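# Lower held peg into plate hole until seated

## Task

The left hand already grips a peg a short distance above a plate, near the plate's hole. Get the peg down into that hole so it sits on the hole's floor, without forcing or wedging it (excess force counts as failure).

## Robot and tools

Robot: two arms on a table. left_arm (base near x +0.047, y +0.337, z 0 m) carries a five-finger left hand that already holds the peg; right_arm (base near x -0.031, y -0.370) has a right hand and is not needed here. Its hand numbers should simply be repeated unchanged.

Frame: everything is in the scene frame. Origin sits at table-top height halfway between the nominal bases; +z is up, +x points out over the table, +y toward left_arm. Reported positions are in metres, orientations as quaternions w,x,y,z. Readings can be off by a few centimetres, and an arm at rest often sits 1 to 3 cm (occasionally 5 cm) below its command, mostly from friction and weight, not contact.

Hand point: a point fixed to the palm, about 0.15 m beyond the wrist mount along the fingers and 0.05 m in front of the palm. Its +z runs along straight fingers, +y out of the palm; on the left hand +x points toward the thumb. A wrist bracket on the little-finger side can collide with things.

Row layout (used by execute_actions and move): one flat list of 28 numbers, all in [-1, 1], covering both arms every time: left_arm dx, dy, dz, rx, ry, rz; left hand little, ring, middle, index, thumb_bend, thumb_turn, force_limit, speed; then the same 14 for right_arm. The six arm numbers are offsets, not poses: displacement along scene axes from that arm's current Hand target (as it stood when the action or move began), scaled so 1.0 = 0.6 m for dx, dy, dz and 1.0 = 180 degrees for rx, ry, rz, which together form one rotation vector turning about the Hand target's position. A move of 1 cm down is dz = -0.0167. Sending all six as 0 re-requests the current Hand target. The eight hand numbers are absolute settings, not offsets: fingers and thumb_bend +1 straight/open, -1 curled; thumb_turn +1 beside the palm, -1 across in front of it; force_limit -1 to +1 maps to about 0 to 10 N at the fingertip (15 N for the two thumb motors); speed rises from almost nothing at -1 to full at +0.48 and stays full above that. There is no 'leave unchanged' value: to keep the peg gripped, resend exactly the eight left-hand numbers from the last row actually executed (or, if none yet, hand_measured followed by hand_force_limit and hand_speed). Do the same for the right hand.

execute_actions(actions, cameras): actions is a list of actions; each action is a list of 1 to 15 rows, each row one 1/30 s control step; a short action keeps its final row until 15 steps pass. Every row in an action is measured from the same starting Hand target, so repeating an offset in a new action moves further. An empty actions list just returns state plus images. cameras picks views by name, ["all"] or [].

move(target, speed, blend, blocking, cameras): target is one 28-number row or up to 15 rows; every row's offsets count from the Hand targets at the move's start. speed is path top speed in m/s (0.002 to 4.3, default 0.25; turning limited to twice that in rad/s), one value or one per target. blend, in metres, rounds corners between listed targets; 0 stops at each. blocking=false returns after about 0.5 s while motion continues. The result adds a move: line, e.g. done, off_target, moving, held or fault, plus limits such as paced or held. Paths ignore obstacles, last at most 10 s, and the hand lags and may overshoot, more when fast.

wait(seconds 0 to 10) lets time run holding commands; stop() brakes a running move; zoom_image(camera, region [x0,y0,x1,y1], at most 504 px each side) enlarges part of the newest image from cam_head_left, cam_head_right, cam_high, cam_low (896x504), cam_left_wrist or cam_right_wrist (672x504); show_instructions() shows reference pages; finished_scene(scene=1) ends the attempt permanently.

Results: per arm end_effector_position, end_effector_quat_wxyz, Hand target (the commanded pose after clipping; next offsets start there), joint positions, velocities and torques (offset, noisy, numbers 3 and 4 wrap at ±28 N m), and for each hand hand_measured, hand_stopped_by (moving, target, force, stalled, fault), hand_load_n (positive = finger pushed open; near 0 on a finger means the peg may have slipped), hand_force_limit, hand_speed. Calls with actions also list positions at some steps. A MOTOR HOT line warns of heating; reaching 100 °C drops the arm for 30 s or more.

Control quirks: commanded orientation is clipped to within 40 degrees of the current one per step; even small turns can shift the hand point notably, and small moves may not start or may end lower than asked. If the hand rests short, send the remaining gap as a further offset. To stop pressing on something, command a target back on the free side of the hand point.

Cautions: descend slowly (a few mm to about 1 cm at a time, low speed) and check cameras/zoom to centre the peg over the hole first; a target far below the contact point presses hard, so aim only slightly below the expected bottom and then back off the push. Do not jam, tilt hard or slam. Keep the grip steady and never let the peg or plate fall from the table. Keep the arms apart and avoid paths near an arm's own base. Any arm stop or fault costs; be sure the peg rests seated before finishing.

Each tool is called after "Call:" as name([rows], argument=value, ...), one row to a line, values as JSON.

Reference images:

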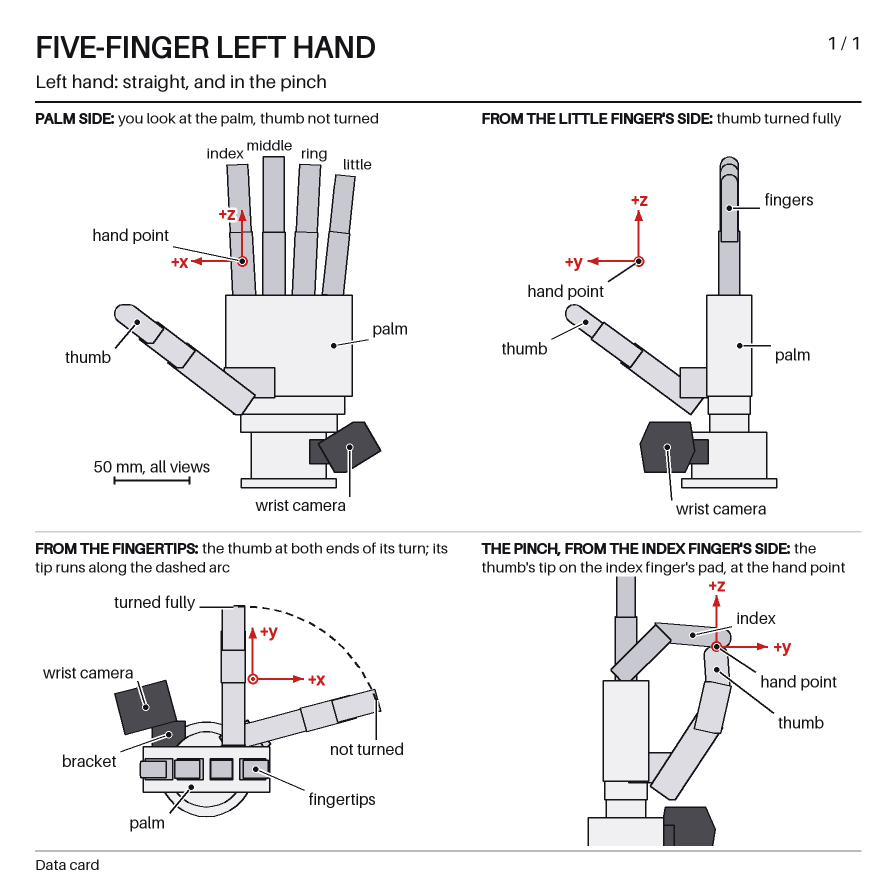

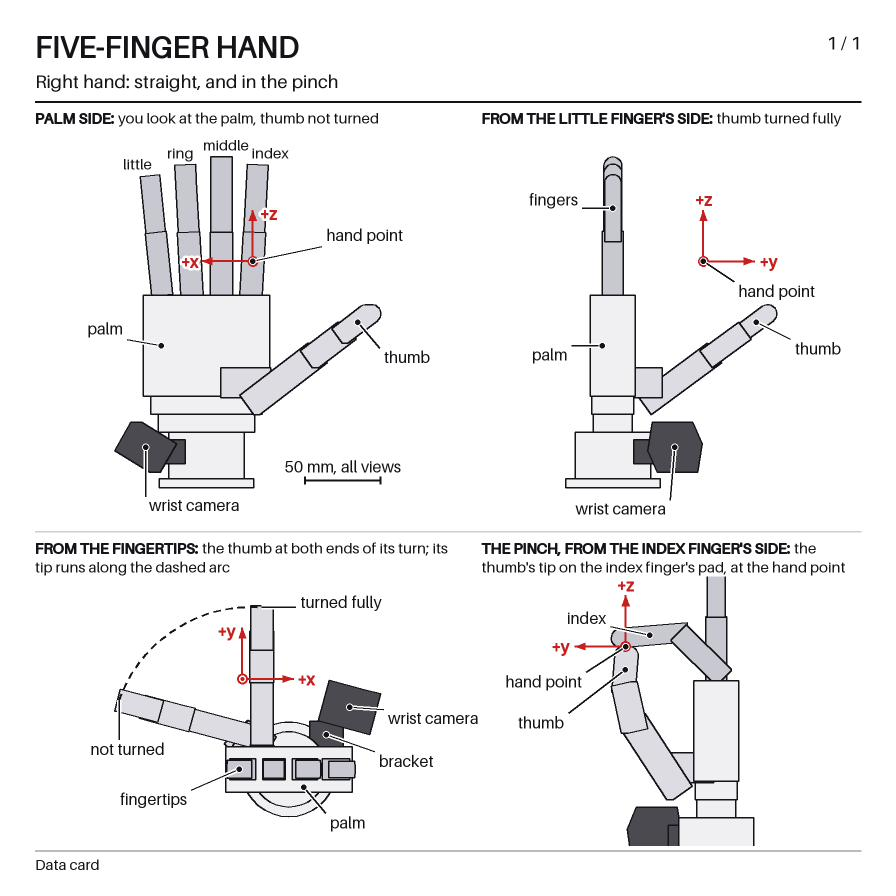

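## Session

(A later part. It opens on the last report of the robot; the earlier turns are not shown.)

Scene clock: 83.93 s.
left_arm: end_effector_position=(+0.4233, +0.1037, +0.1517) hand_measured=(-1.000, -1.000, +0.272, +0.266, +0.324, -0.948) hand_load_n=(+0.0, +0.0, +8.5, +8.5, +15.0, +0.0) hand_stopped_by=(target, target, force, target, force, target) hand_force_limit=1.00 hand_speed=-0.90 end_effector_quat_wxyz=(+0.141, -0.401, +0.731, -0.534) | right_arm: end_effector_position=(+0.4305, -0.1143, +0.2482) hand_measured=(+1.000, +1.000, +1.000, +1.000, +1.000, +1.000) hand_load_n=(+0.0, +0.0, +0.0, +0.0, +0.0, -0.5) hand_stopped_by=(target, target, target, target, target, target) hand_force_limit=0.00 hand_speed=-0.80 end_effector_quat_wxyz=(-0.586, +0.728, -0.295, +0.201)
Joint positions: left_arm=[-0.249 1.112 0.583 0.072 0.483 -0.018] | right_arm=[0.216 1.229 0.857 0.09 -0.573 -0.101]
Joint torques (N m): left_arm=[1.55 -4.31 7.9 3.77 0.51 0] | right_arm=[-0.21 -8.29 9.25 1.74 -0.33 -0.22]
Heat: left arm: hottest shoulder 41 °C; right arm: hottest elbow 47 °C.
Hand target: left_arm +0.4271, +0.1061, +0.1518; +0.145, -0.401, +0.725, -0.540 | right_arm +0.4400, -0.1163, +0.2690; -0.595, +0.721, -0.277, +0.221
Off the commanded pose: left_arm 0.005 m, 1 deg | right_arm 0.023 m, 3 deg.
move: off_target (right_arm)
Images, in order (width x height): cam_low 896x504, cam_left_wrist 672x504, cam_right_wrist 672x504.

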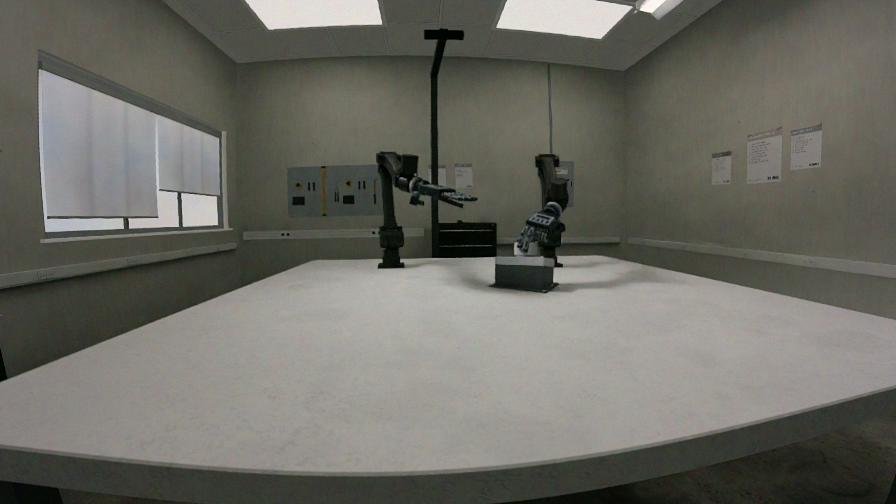

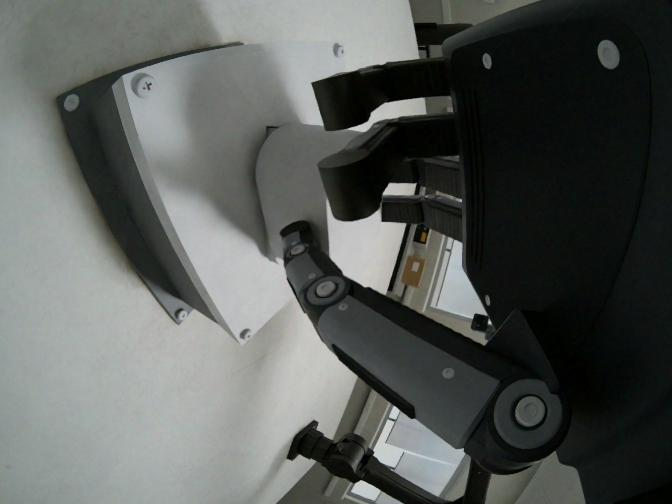

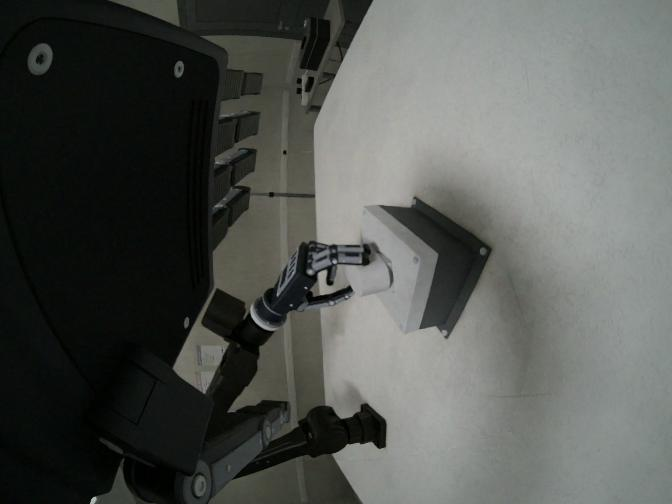

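Call:
move(target=[0,0,-0.0083,0,0,0,-1.0,-1.0,0.272,0.264,0.324,-0.948,1.0,-0.9,0,0,0,0,0,0,1,1,1,1,1,1,0,-0.8], speed=0.03, cameras=["cam_low","cam_right_wrist","cam_left_wrist"])

Call:
zoom_image(camera="cam_low", region=[505, 225, 545, 265])

Call:
zoom_image(camera="cam_right_wrist", region=[365, 245, 405, 305])

Call:
zoom_image(camera="cam_left_wrist", region=[225, 105, 315, 275])

Scene clock: 85.37 s.
left_arm: end_effector_position=(+0.4239, +0.1034, +0.1497) hand_measured=(-1.000, -1.000, +0.272, +0.266, +0.324, -0.948) hand_load_n=(+0.0, +0.0, +8.0, +8.5, +15.0, +0.5) hand_stopped_by=(target, target, force, target, force, target) hand_force_limit=1.00 hand_speed=-0.90 end_effector_quat_wxyz=(+0.143, -0.399, +0.730, -0.536) | right_arm: end_effector_position=(+0.4305, -0.1143, +0.2482) hand_measured=(+1.000, +1.000, +1.000, +1.000, +1.000, +1.000) hand_load_n=(+0.0, +0.0, +0.0, +0.0, +0.0, +0.0) hand_stopped_by=(target, target, target, target, target, target) hand_force_limit=0.00 hand_speed=-0.80 end_effector_quat_wxyz=(-0.586, +0.728, -0.295, +0.201)
Joint positions: left_arm=[-0.249 1.117 0.576 0.091 0.484 -0.018] | right_arm=[0.216 1.229 0.857 0.09 -0.573 -0.101]
Joint torques (N m): left_arm=[1.55 -3.96 7.76 3.82 0.48 0] | right_arm=[-0.26 -8.29 9.24 1.74 -0.33 -0.22]
Heat: left arm: hottest shoulder 41 °C; right arm: hottest elbow 48 °C.
Hand target: left_arm +0.4271, +0.1060, +0.1470; +0.145, -0.401, +0.725, -0.540 | right_arm +0.4400, -0.1163, +0.2690; -0.595, +0.721, -0.277, +0.221
Off the commanded pose: left_arm 0.005 m, 1 deg | right_arm 0.023 m, 3 deg.
move: off_target (right_arm)
Images, in order (width x height): cam_low 896x504, cam_left_wrist 672x504, cam_right_wrist 672x504.

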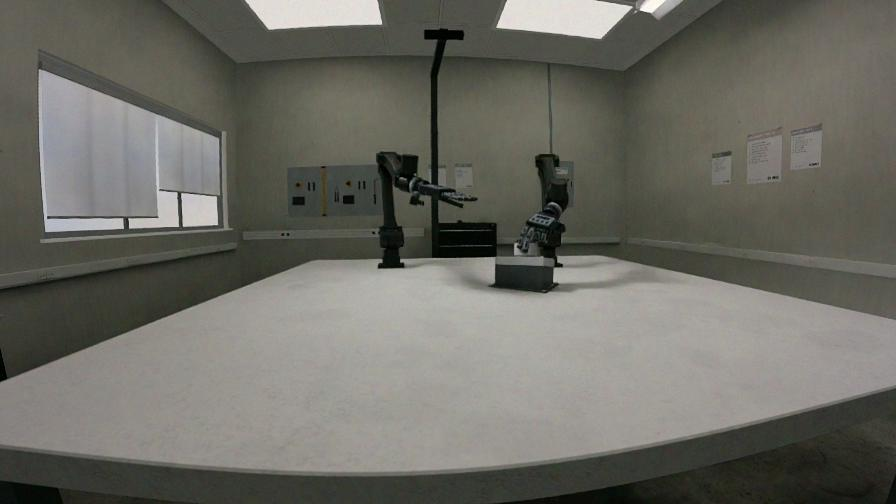

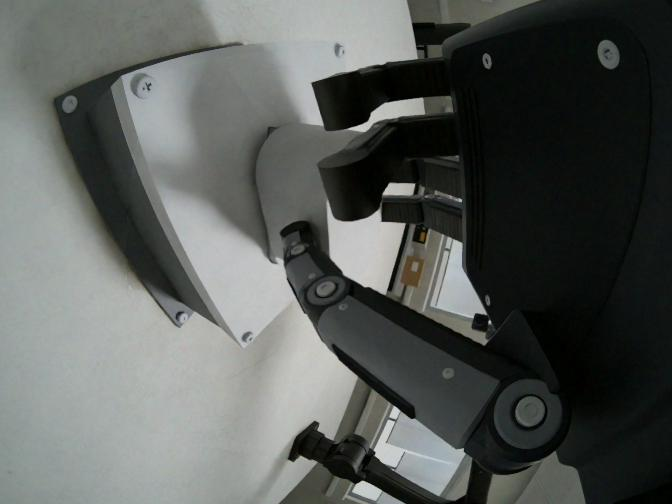

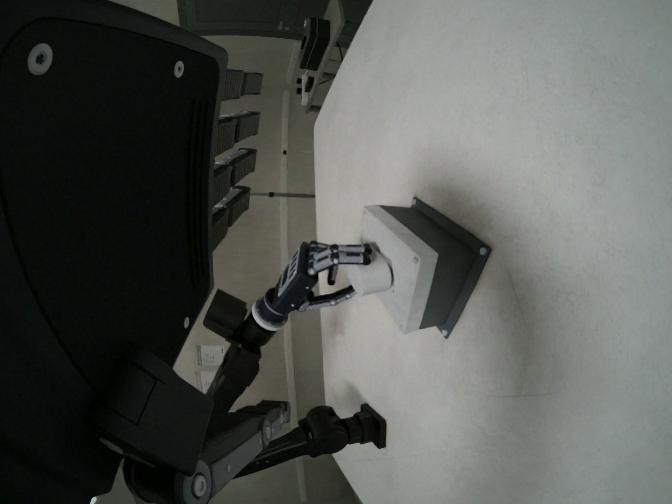

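Scaled by 12.600 from the camera's 896x504 image, which has a finer 1280x720 frame.

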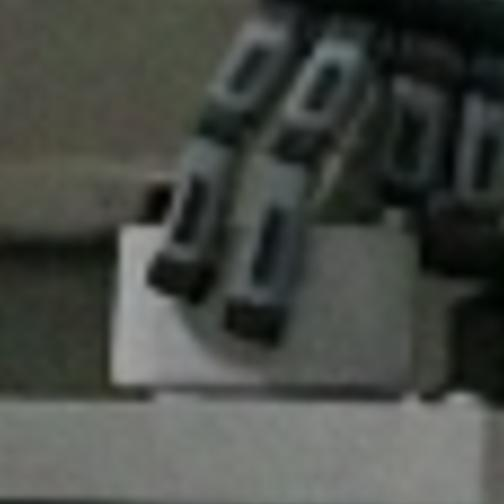

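Scaled by 8.400 from the camera's 672x504 image, which has a finer 960x720 frame.

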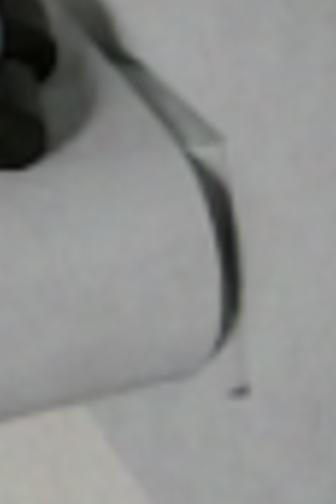

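Scaled by 2.965 from the camera's 672x504 image, which has a finer 960x720 frame.

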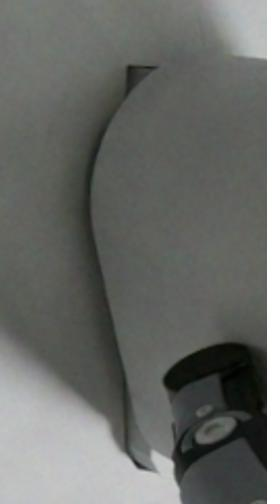

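Call:
move(target=[0.005,-0.002,-0.0025,0,0,0,-1.0,-1.0,0.272,0.264,0.324,-0.948,1.0,-0.9,0,0,0,0,0,0,1,1,1,1,1,1,0,-0.8], speed=0.03, cameras=["cam_low","cam_right_wrist","cam_left_wrist"])

Call:
zoom_image(camera="cam_low", region=[505, 225, 545, 265])

Call:
zoom_image(camera="cam_right_wrist", region=[365, 245, 405, 305])

Scene clock: 86.83 s.
left_arm: end_effector_position=(+0.4248, +0.1027, +0.1488) hand_measured=(-1.000, -1.000, +0.272, +0.266, +0.324, -0.948) hand_load_n=(+0.0, +0.0, +6.0, +8.5, +14.0, +2.0) hand_stopped_by=(target, target, force, target, force, target) hand_force_limit=1.00 hand_speed=-0.90 end_effector_quat_wxyz=(+0.143, -0.398, +0.730, -0.537) | right_arm: end_effector_position=(+0.4305, -0.1143, +0.2482) hand_measured=(+1.000, +1.000, +1.000, +1.000, +1.000, +1.000) hand_load_n=(+0.0, +0.0, +0.0, +0.0, +0.0, -0.5) hand_stopped_by=(target, target, target, target, target, target) hand_force_limit=0.00 hand_speed=-0.80 end_effector_quat_wxyz=(-0.586, +0.728, -0.295, +0.201)
Joint positions: left_arm=[-0.249 1.123 0.576 0.099 0.487 -0.018] | right_arm=[0.216 1.229 0.857 0.09 -0.573 -0.101]
Joint torques (N m): left_arm=[1.49 -3.49 8.1 3.82 0.32 -0.01] | right_arm=[-0.26 -8.29 9.22 1.74 -0.33 -0.22]
Heat: left arm: hottest shoulder 41 °C; right arm: hottest elbow 48 °C.
Hand target: left_arm +0.4302, +0.1048, +0.1455; +0.145, -0.401, +0.725, -0.540 | right_arm +0.4400, -0.1163, +0.2690; -0.595, +0.721, -0.277, +0.221
Off the commanded pose: left_arm 0.007 m, 1 deg | right_arm 0.023 m, 3 deg.
move: off_target (right_arm)
Images, in order (width x height): cam_low 896x504, cam_left_wrist 672x504, cam_right_wrist 672x504.

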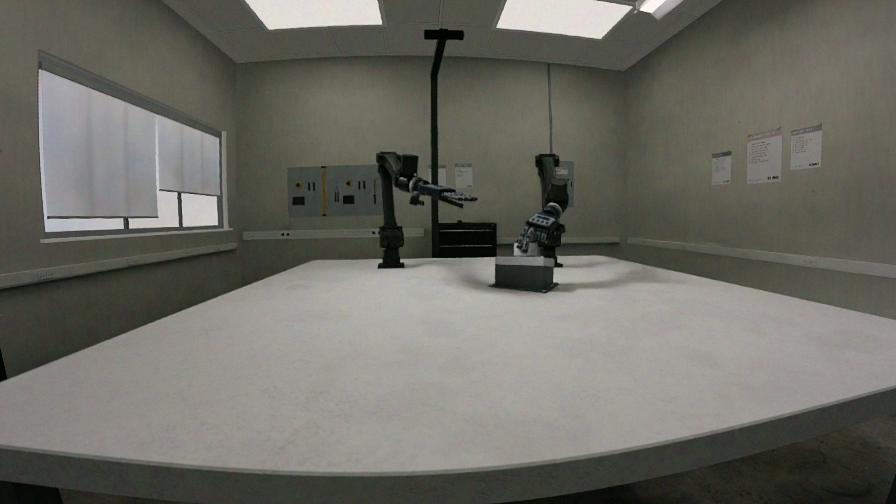

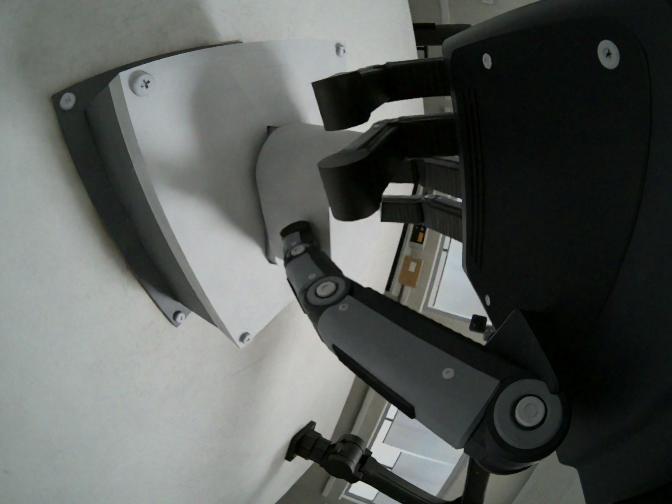

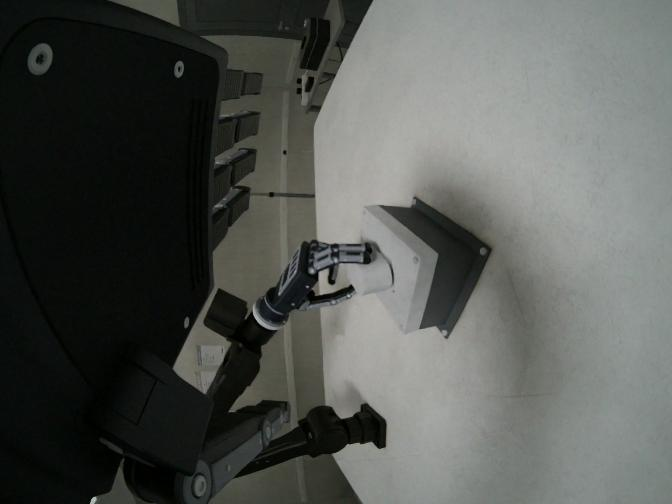

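Scaled by 12.600 from the camera's 896x504 image, which has a finer 1280x720 frame.

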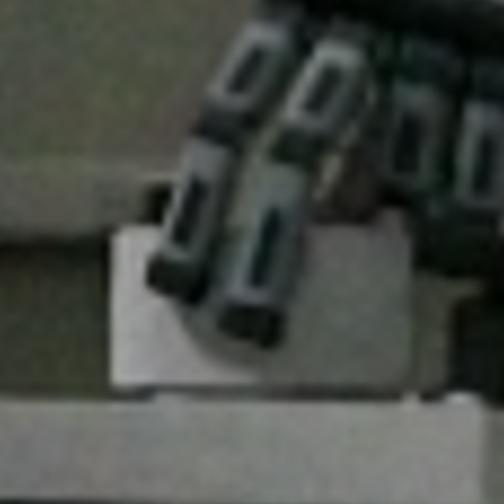

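Scaled by 8.400 from the camera's 672x504 image, which has a finer 960x720 frame.

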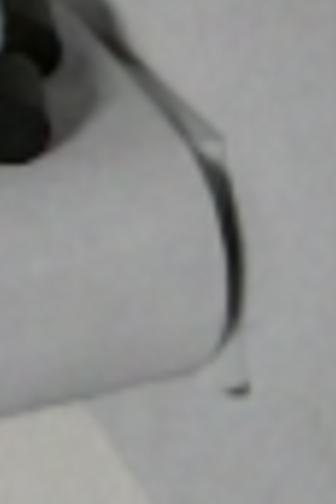

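Call:
zoom_image(camera="cam_left_wrist", region=[245, 115, 305, 160])

Call:
zoom_image(camera="cam_left_wrist", region=[245, 225, 305, 270])

Scaled by 8.400 from the camera's 672x504 image, which has a finer 960x720 frame.

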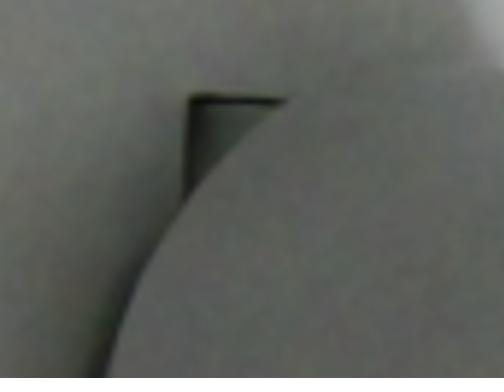

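Scaled by 8.400 from the camera's 672x504 image, which has a finer 960x720 frame.

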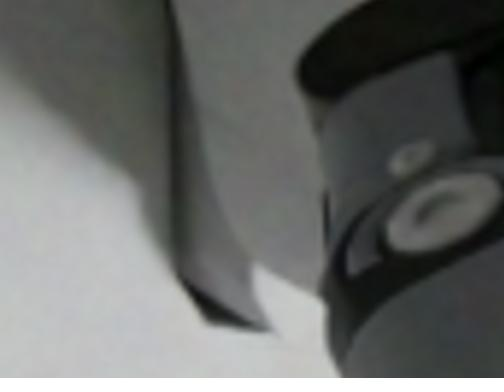

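Call:
move(target=[0.002,-0.0005,-0.006,0,0,0,-1.0,-1.0,0.272,0.264,0.324,-0.948,1.0,-0.9,0,0,0,0,0,0,1,1,1,1,1,1,0,-0.8], speed=0.03, cameras=["cam_low","cam_right_wrist","cam_left_wrist"])

Call:
zoom_image(camera="cam_low", region=[505, 225, 545, 265])

Call:
zoom_image(camera="cam_right_wrist", region=[365, 245, 405, 305])

Call:
zoom_image(camera="cam_left_wrist", region=[245, 225, 305, 270])

Scene clock: 91.27 s.
left_arm: end_effector_position=(+0.4254, +0.1018, +0.1478) hand_measured=(-1.000, -1.000, +0.272, +0.266, +0.324, -0.948) hand_load_n=(+0.0, +0.0, +3.5, +9.5, +14.5, +3.5) hand_stopped_by=(target, target, force, target, force, target) hand_force_limit=1.00 hand_speed=-0.90 end_effector_quat_wxyz=(+0.141, -0.397, +0.730, -0.538) | right_arm: end_effector_position=(+0.4305, -0.1143, +0.2482) hand_measured=(+1.000, +1.000, +1.000, +1.000, +1.000, +1.000) hand_load_n=(+0.0, +0.0, +0.0, +0.0, +0.0, +0.0) hand_stopped_by=(target, target, target, target, target, target) hand_force_limit=0.00 hand_speed=-0.80 end_effector_quat_wxyz=(-0.586, +0.728, -0.295, +0.201)
Joint positions: left_arm=[-0.249 1.13 0.576 0.107 0.491 -0.02] | right_arm=[0.216 1.229 0.857 0.09 -0.573 -0.101]
Joint torques (N m): left_arm=[1.44 -3.31 7.77 4.04 0.15 0.02] | right_arm=[-0.21 -8.35 9.25 1.74 -0.33 -0.22]
Heat: left arm: hottest shoulder 41 °C; right arm: hottest elbow 48 °C.
Hand target: left_arm +0.4314, +0.1045, +0.1418; +0.145, -0.401, +0.725, -0.540 | right_arm +0.4400, -0.1163, +0.2690; -0.595, +0.721, -0.277, +0.221
Off the commanded pose: left_arm 0.009 m, 1 deg | right_arm 0.023 m, 3 deg.
move: off_target (right_arm)
Images, in order (width x height): cam_low 896x504, cam_left_wrist 672x504, cam_right_wrist 672x504.

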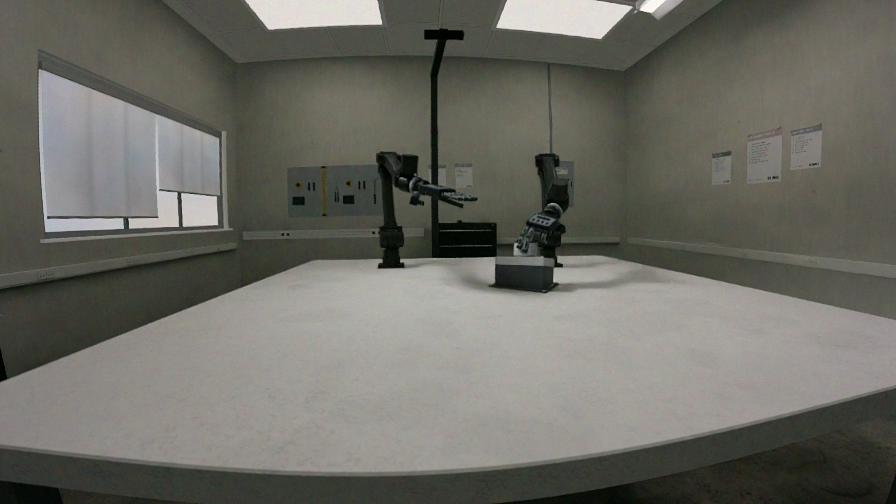

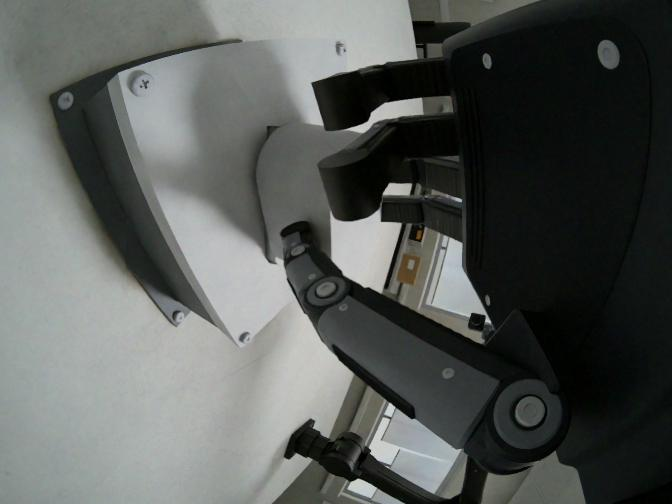

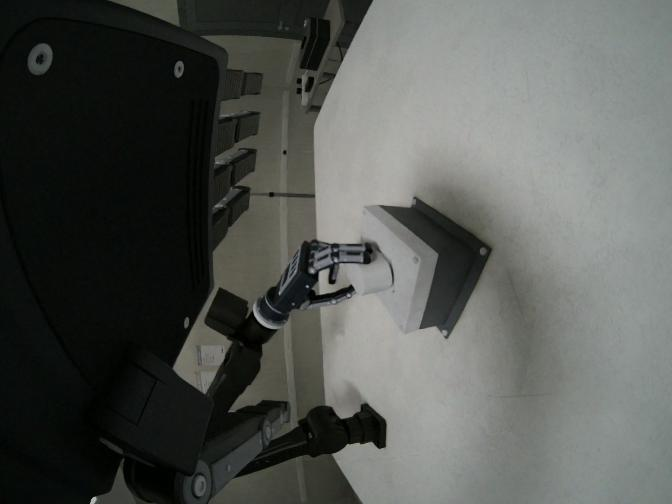

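Scaled by 12.600 from the camera's 896x504 image, which has a finer 1280x720 frame.

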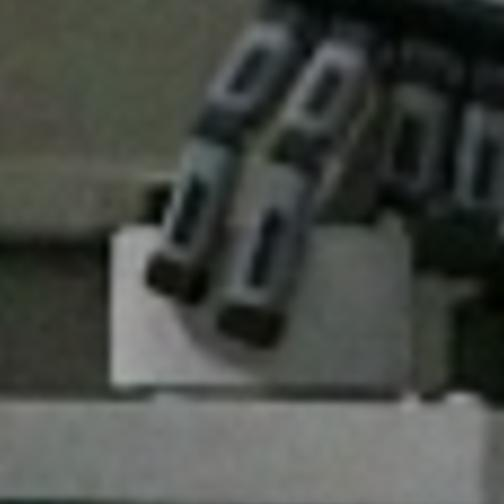

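Scaled by 8.400 from the camera's 672x504 image, which has a finer 960x720 frame.

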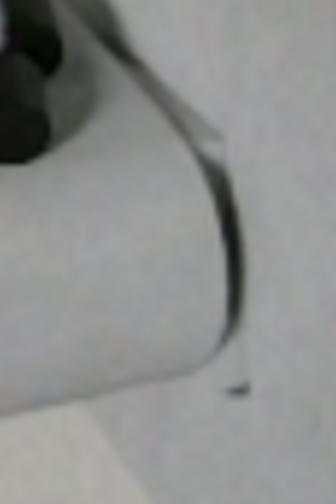

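Scaled by 8.400 from the camera's 672x504 image, which has a finer 960x720 frame.

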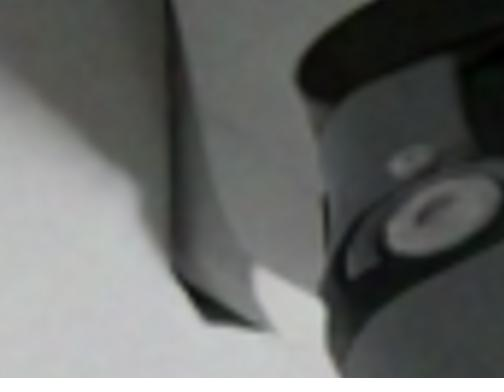

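Call:
move(target=[-0.0072,0.0025,0.0133,0,0,0,-1.0,-1.0,0.272,0.264,0.324,-0.948,1.0,-0.9,0,0,0,0,0,0,1,1,1,1,1,1,0,-0.8], speed=0.03, cameras=["cam_low","cam_right_wrist","cam_left_wrist"])

Call:
zoom_image(camera="cam_low", region=[505, 225, 545, 265])

Call:
zoom_image(camera="cam_left_wrist", region=[245, 225, 305, 270])

Scene clock: 92.57 s.
left_arm: end_effector_position=(+0.4253, +0.1017, +0.1488) hand_measured=(-1.000, -1.000, +0.272, +0.266, +0.324, -0.948) hand_load_n=(+0.0, +0.0, +3.5, +9.0, +14.5, +3.0) hand_stopped_by=(target, target, force, target, force, target) hand_force_limit=1.00 hand_speed=-0.90 end_effector_quat_wxyz=(+0.141, -0.396, +0.730, -0.539) | right_arm: end_effector_position=(+0.4305, -0.1143, +0.2482) hand_measured=(+1.000, +1.000, +1.000, +1.000, +1.000, +1.000) hand_load_n=(+0.0, +0.0, +0.0, +0.0, +0.0, +0.0) hand_stopped_by=(target, target, target, target, target, target) hand_force_limit=0.00 hand_speed=-0.80 end_effector_quat_wxyz=(-0.586, +0.728, -0.295, +0.201)
Joint positions: left_arm=[-0.249 1.128 0.576 0.107 0.491 -0.02] | right_arm=[0.216 1.229 0.857 0.09 -0.573 -0.101]
Joint torques (N m): left_arm=[1.44 -5.13 8.08 2.62 0.18 0.01] | right_arm=[-0.21 -8.35 9.24 1.73 -0.33 -0.22]
Heat: left arm: hottest shoulder 41 °C; right arm: hottest elbow 48 °C.
Hand target: left_arm +0.4270, +0.1060, +0.1498; +0.145, -0.401, +0.725, -0.540 | right_arm +0.4400, -0.1163, +0.2690; -0.595, +0.721, -0.277, +0.221
Off the commanded pose: left_arm 0.005 m, 1 deg | right_arm 0.023 m, 3 deg.
move: off_target (right_arm)
Images, in order (width x height): cam_low 896x504, cam_left_wrist 672x504, cam_right_wrist 672x504.

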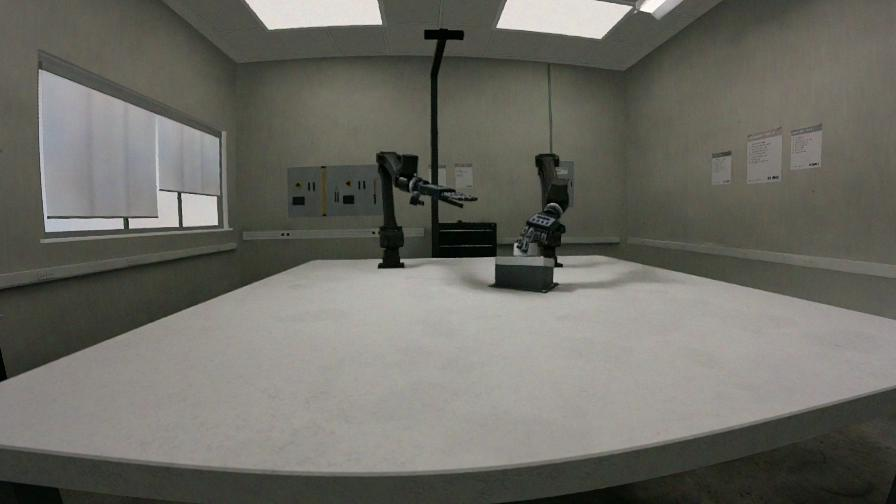

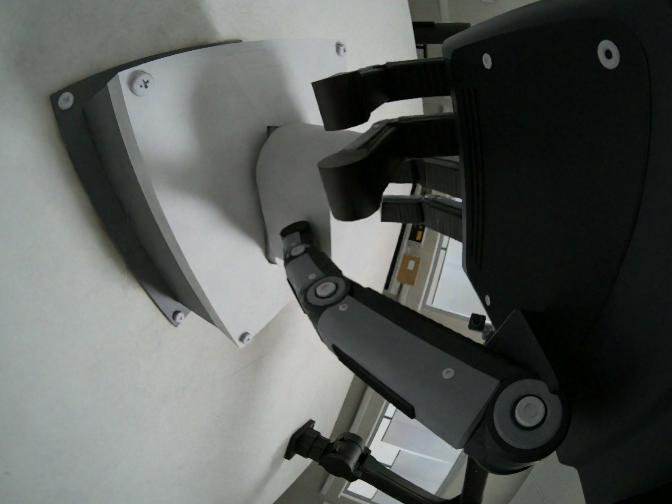

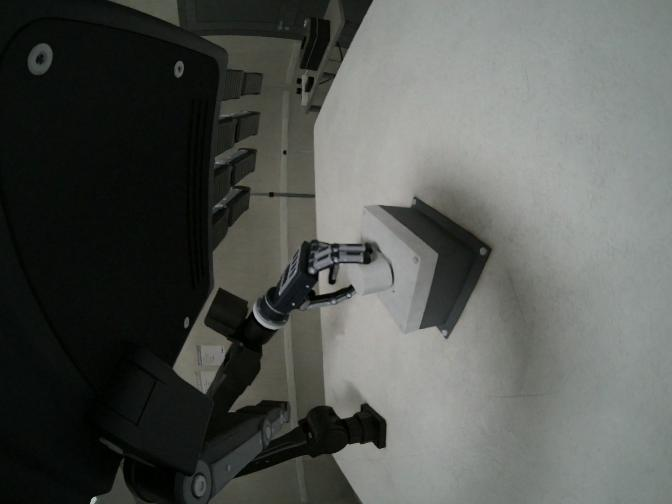

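Scaled by 12.600 from the camera's 896x504 image, which has a finer 1280x720 frame.

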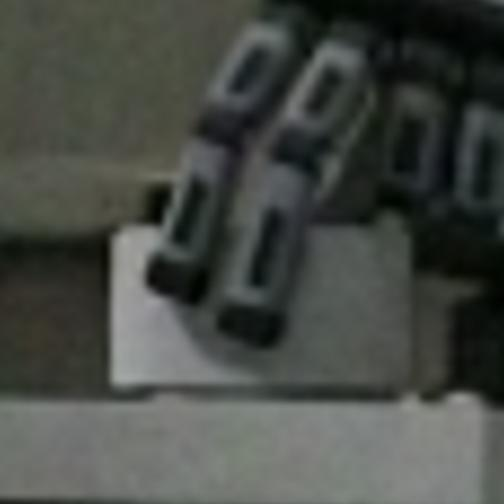

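Scaled by 8.400 from the camera's 672x504 image, which has a finer 960x720 frame.

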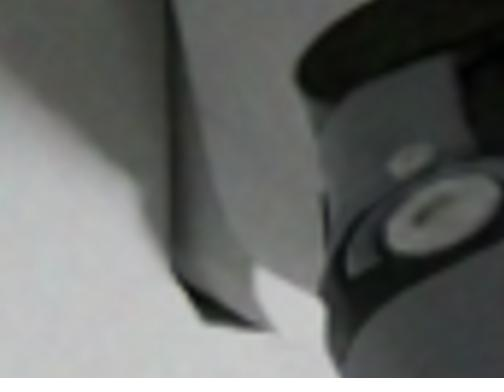

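Call:
execute_actions([
  [[0,0,0,0,0,0,-1.0,-1.0,0.40,0.40,0.45,-0.948,1.0,-0.85,0,0,0,0,0,0,1,1,1,1,1,1,0,-0.8]],
], cameras=["cam_low","cam_right_wrist","cam_left_wrist"])

Call:
zoom_image(camera="cam_low", region=[505, 225, 545, 265])

Call:
zoom_image(camera="cam_left_wrist", region=[245, 225, 305, 270])

Call:
zoom_image(camera="cam_right_wrist", region=[365, 245, 405, 305])

Scene clock: 93.83 s.
left_arm: end_effector_position=(+0.4253, +0.1018, +0.1492) hand_measured=(-1.000, -1.000, +0.400, +0.400, +0.450, -0.948) hand_load_n=(+0.0, +0.0, +0.0, +0.0, +0.0, +0.0) hand_stopped_by=(target, target, target, target, target, target) hand_force_limit=1.00 hand_speed=-0.85 end_effector_quat_wxyz=(+0.142, -0.396, +0.730, -0.539) | right_arm: end_effector_position=(+0.4305, -0.1143, +0.2482) hand_measured=(+1.000, +1.000, +1.000, +1.000, +1.000, +1.000) hand_load_n=(+0.0, +0.0, +0.0, +0.0, +0.0, +0.0) hand_stopped_by=(target, target, target, target, target, target) hand_force_limit=0.00 hand_speed=-0.80 end_effector_quat_wxyz=(-0.586, +0.728, -0.295, +0.201)
Joint positions: left_arm=[-0.249 1.126 0.576 0.107 0.491 -0.02] | right_arm=[0.216 1.229 0.857 0.09 -0.573 -0.101]
Joint torques (N m): left_arm=[1.61 -5.13 8.1 2.59 0.18 0.02] | right_arm=[-0.21 -8.35 9.24 1.74 -0.33 -0.22]
Heat: left arm: hottest shoulder 41 °C; right arm: hottest elbow 48 °C.
Hand target: left_arm +0.4270, +0.1060, +0.1498; +0.145, -0.401, +0.725, -0.540 | right_arm +0.4400, -0.1163, +0.2690; -0.595, +0.721, -0.277, +0.221
Off the commanded pose: left_arm 0.005 m, 1 deg | right_arm 0.023 m, 3 deg.
Step readings (end_effector_position of left_arm | right_arm):
0: (+0.4253, +0.1017, +0.1488) | (+0.4305, -0.1143, +0.2482)
1: (+0.4253, +0.1017, +0.1488) | (+0.4305, -0.1143, +0.2482)
2: (+0.4253, +0.1017, +0.1488) | (+0.4305, -0.1143, +0.2482)
4: (+0.4253, +0.1017, +0.1490) | (+0.4305, -0.1143, +0.2482)
8: (+0.4253, +0.1018, +0.1492) | (+0.4305, -0.1143, +0.2482)
15: (+0.4253, +0.1018, +0.1492) | (+0.4305, -0.1143, +0.2482)
Images, in order (width x height): cam_low 896x504, cam_left_wrist 672x504, cam_right_wrist 672x504.

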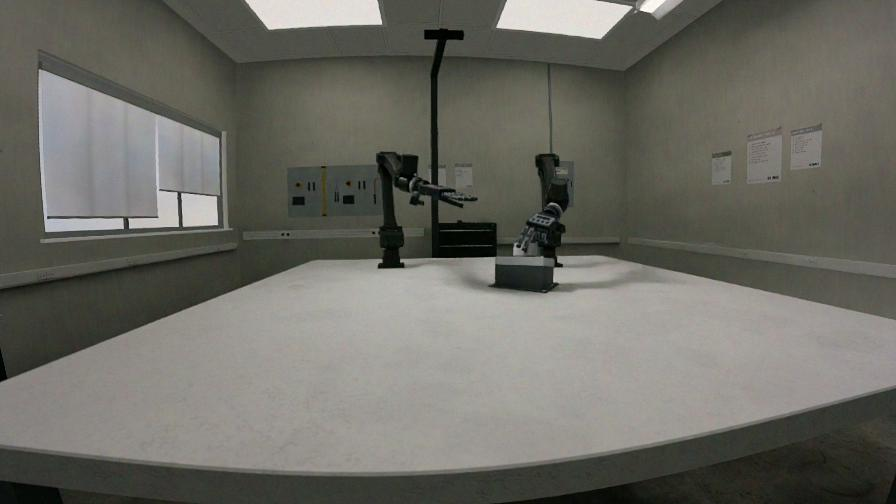

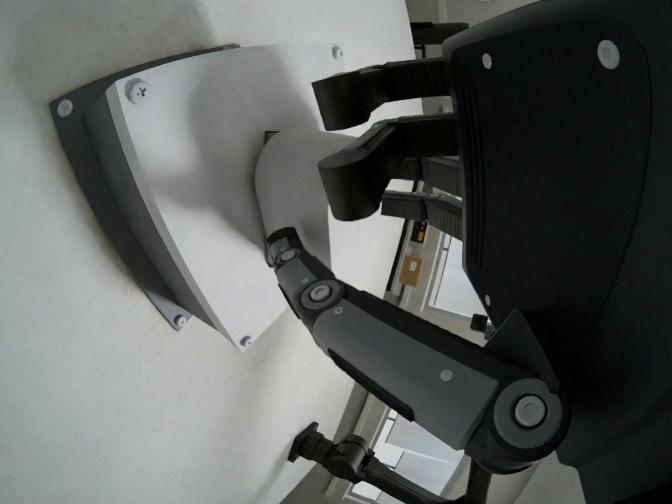

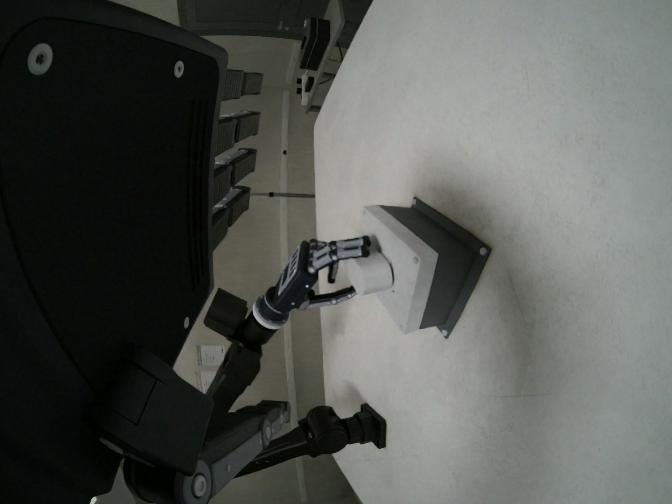

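Scaled by 12.600 from the camera's 896x504 image, which has a finer 1280x720 frame.

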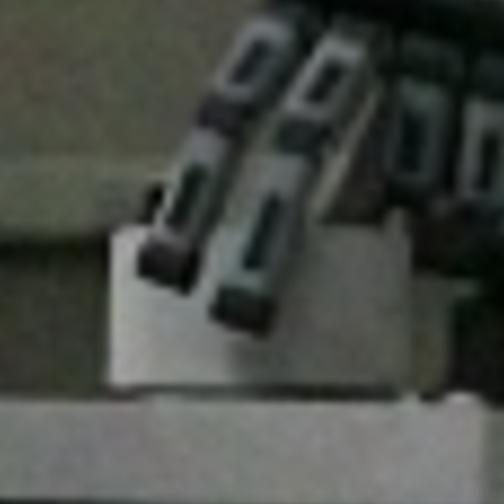

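Scaled by 8.400 from the camera's 672x504 image, which has a finer 960x720 frame.

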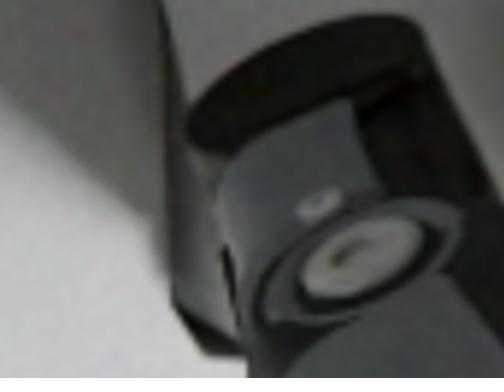

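Scaled by 8.400 from the camera's 672x504 image, which has a finer 960x720 frame.

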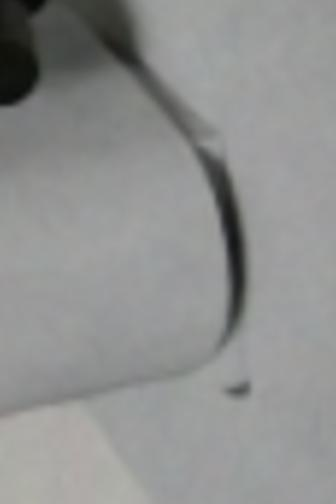

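Call:
execute_actions([
  [[0,0,0.003,0,0,0,-1.0,-1.0,0.75,0.75,0.47,-0.948,1.0,-0.4,0,0,0,0,0,0,1,1,1,1,1,1,0,-0.8]],
], cameras=["cam_high","cam_left_wrist","cam_right_wrist"])

Call:
zoom_image(camera="cam_left_wrist", region=[220, 100, 400, 280])

Call:
zoom_image(camera="cam_right_wrist", region=[290, 220, 420, 320])

Scene clock: 95.57 s.
left_arm: end_effector_position=(+0.4253, +0.1018, +0.1496) hand_measured=(-1.000, -1.000, +0.750, +0.750, +0.470, -0.948) hand_load_n=(+0.0, +0.0, +0.0, +0.0, +0.0, +0.0) hand_stopped_by=(target, target, target, target, target, target) hand_force_limit=1.00 hand_speed=-0.40 end_effector_quat_wxyz=(+0.142, -0.396, +0.729, -0.539) | right_arm: end_effector_position=(+0.4305, -0.1143, +0.2482) hand_measured=(+1.000, +1.000, +1.000, +1.000, +1.000, +1.000) hand_load_n=(+0.0, -0.5, +0.0, +0.0, +0.0, +0.0) hand_stopped_by=(target, target, target, target, target, target) hand_force_limit=0.00 hand_speed=-0.80 end_effector_quat_wxyz=(-0.586, +0.728, -0.295, +0.201)
Joint positions: left_arm=[-0.249 1.126 0.576 0.107 0.491 -0.02] | right_arm=[0.216 1.229 0.857 0.09 -0.573 -0.101]
Joint torques (N m): left_arm=[1.49 -5.3 8.36 2.28 0.18 0.01] | right_arm=[-0.26 -8.35 9.25 1.76 -0.33 -0.22]
Heat: left arm: hottest shoulder 41 °C; right arm: hottest elbow 48 °C.
Hand target: left_arm +0.4270, +0.1060, +0.1516; +0.145, -0.401, +0.725, -0.540 | right_arm +0.4400, -0.1163, +0.2690; -0.595, +0.721, -0.277, +0.221
Off the commanded pose: left_arm 0.005 m, 1 deg | right_arm 0.023 m, 3 deg.
Step readings (end_effector_position of left_arm | right_arm):
0: (+0.4253, +0.1018, +0.1492) | (+0.4305, -0.1143, +0.2482)
1: (+0.4253, +0.1018, +0.1492) | (+0.4305, -0.1143, +0.2482)
2: (+0.4253, +0.1018, +0.1492) | (+0.4305, -0.1143, +0.2482)
4: (+0.4253, +0.1018, +0.1492) | (+0.4305, -0.1143, +0.2482)
8: (+0.4253, +0.1018, +0.1494) | (+0.4305, -0.1143, +0.2482)
15: (+0.4253, +0.1018, +0.1496) | (+0.4305, -0.1143, +0.2482)
Images, in order (width x height): cam_high 896x504, cam_left_wrist 672x504, cam_right_wrist 672x504.

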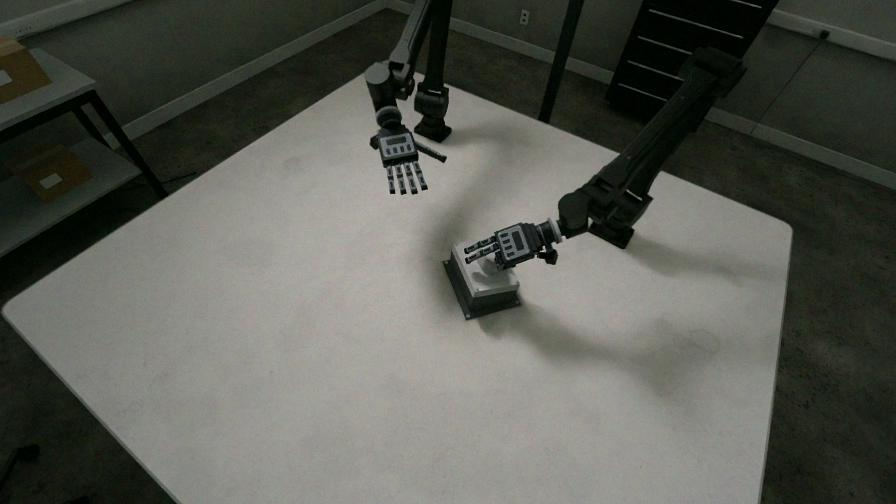

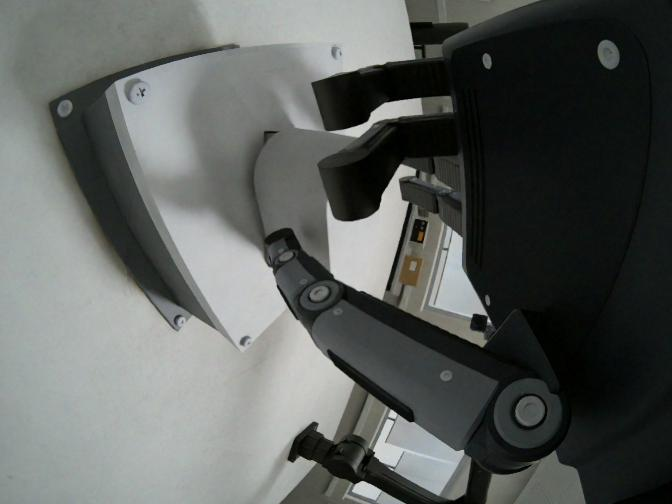

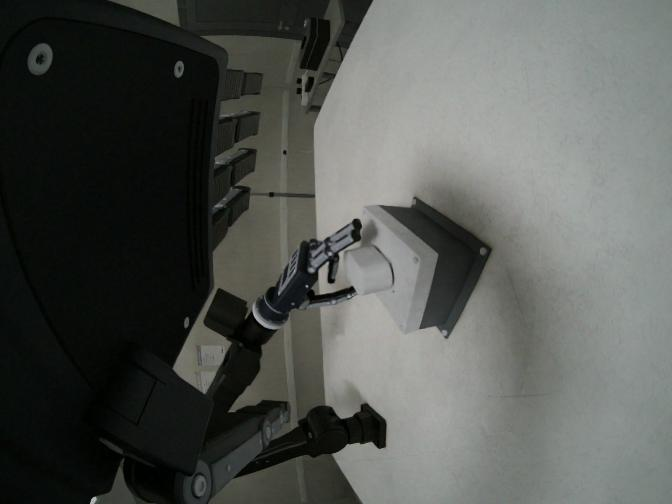

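Scaled by 2.800 from the camera's 672x504 image, which has a finer 960x720 frame.

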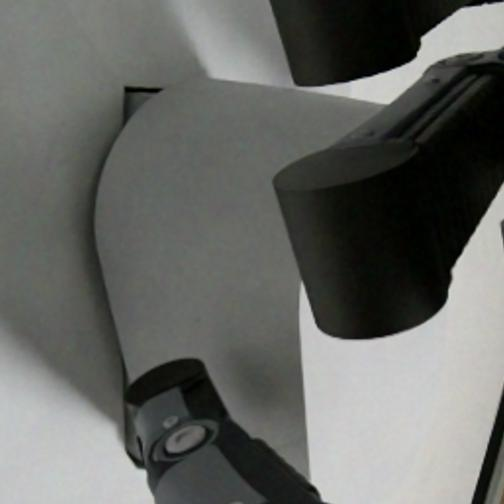

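Scaled by 3.877 from the camera's 672x504 image, which has a finer 960x720 frame.

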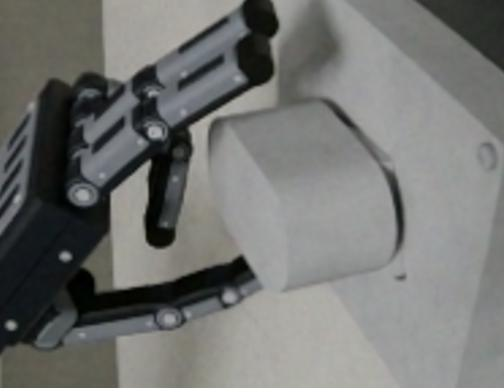

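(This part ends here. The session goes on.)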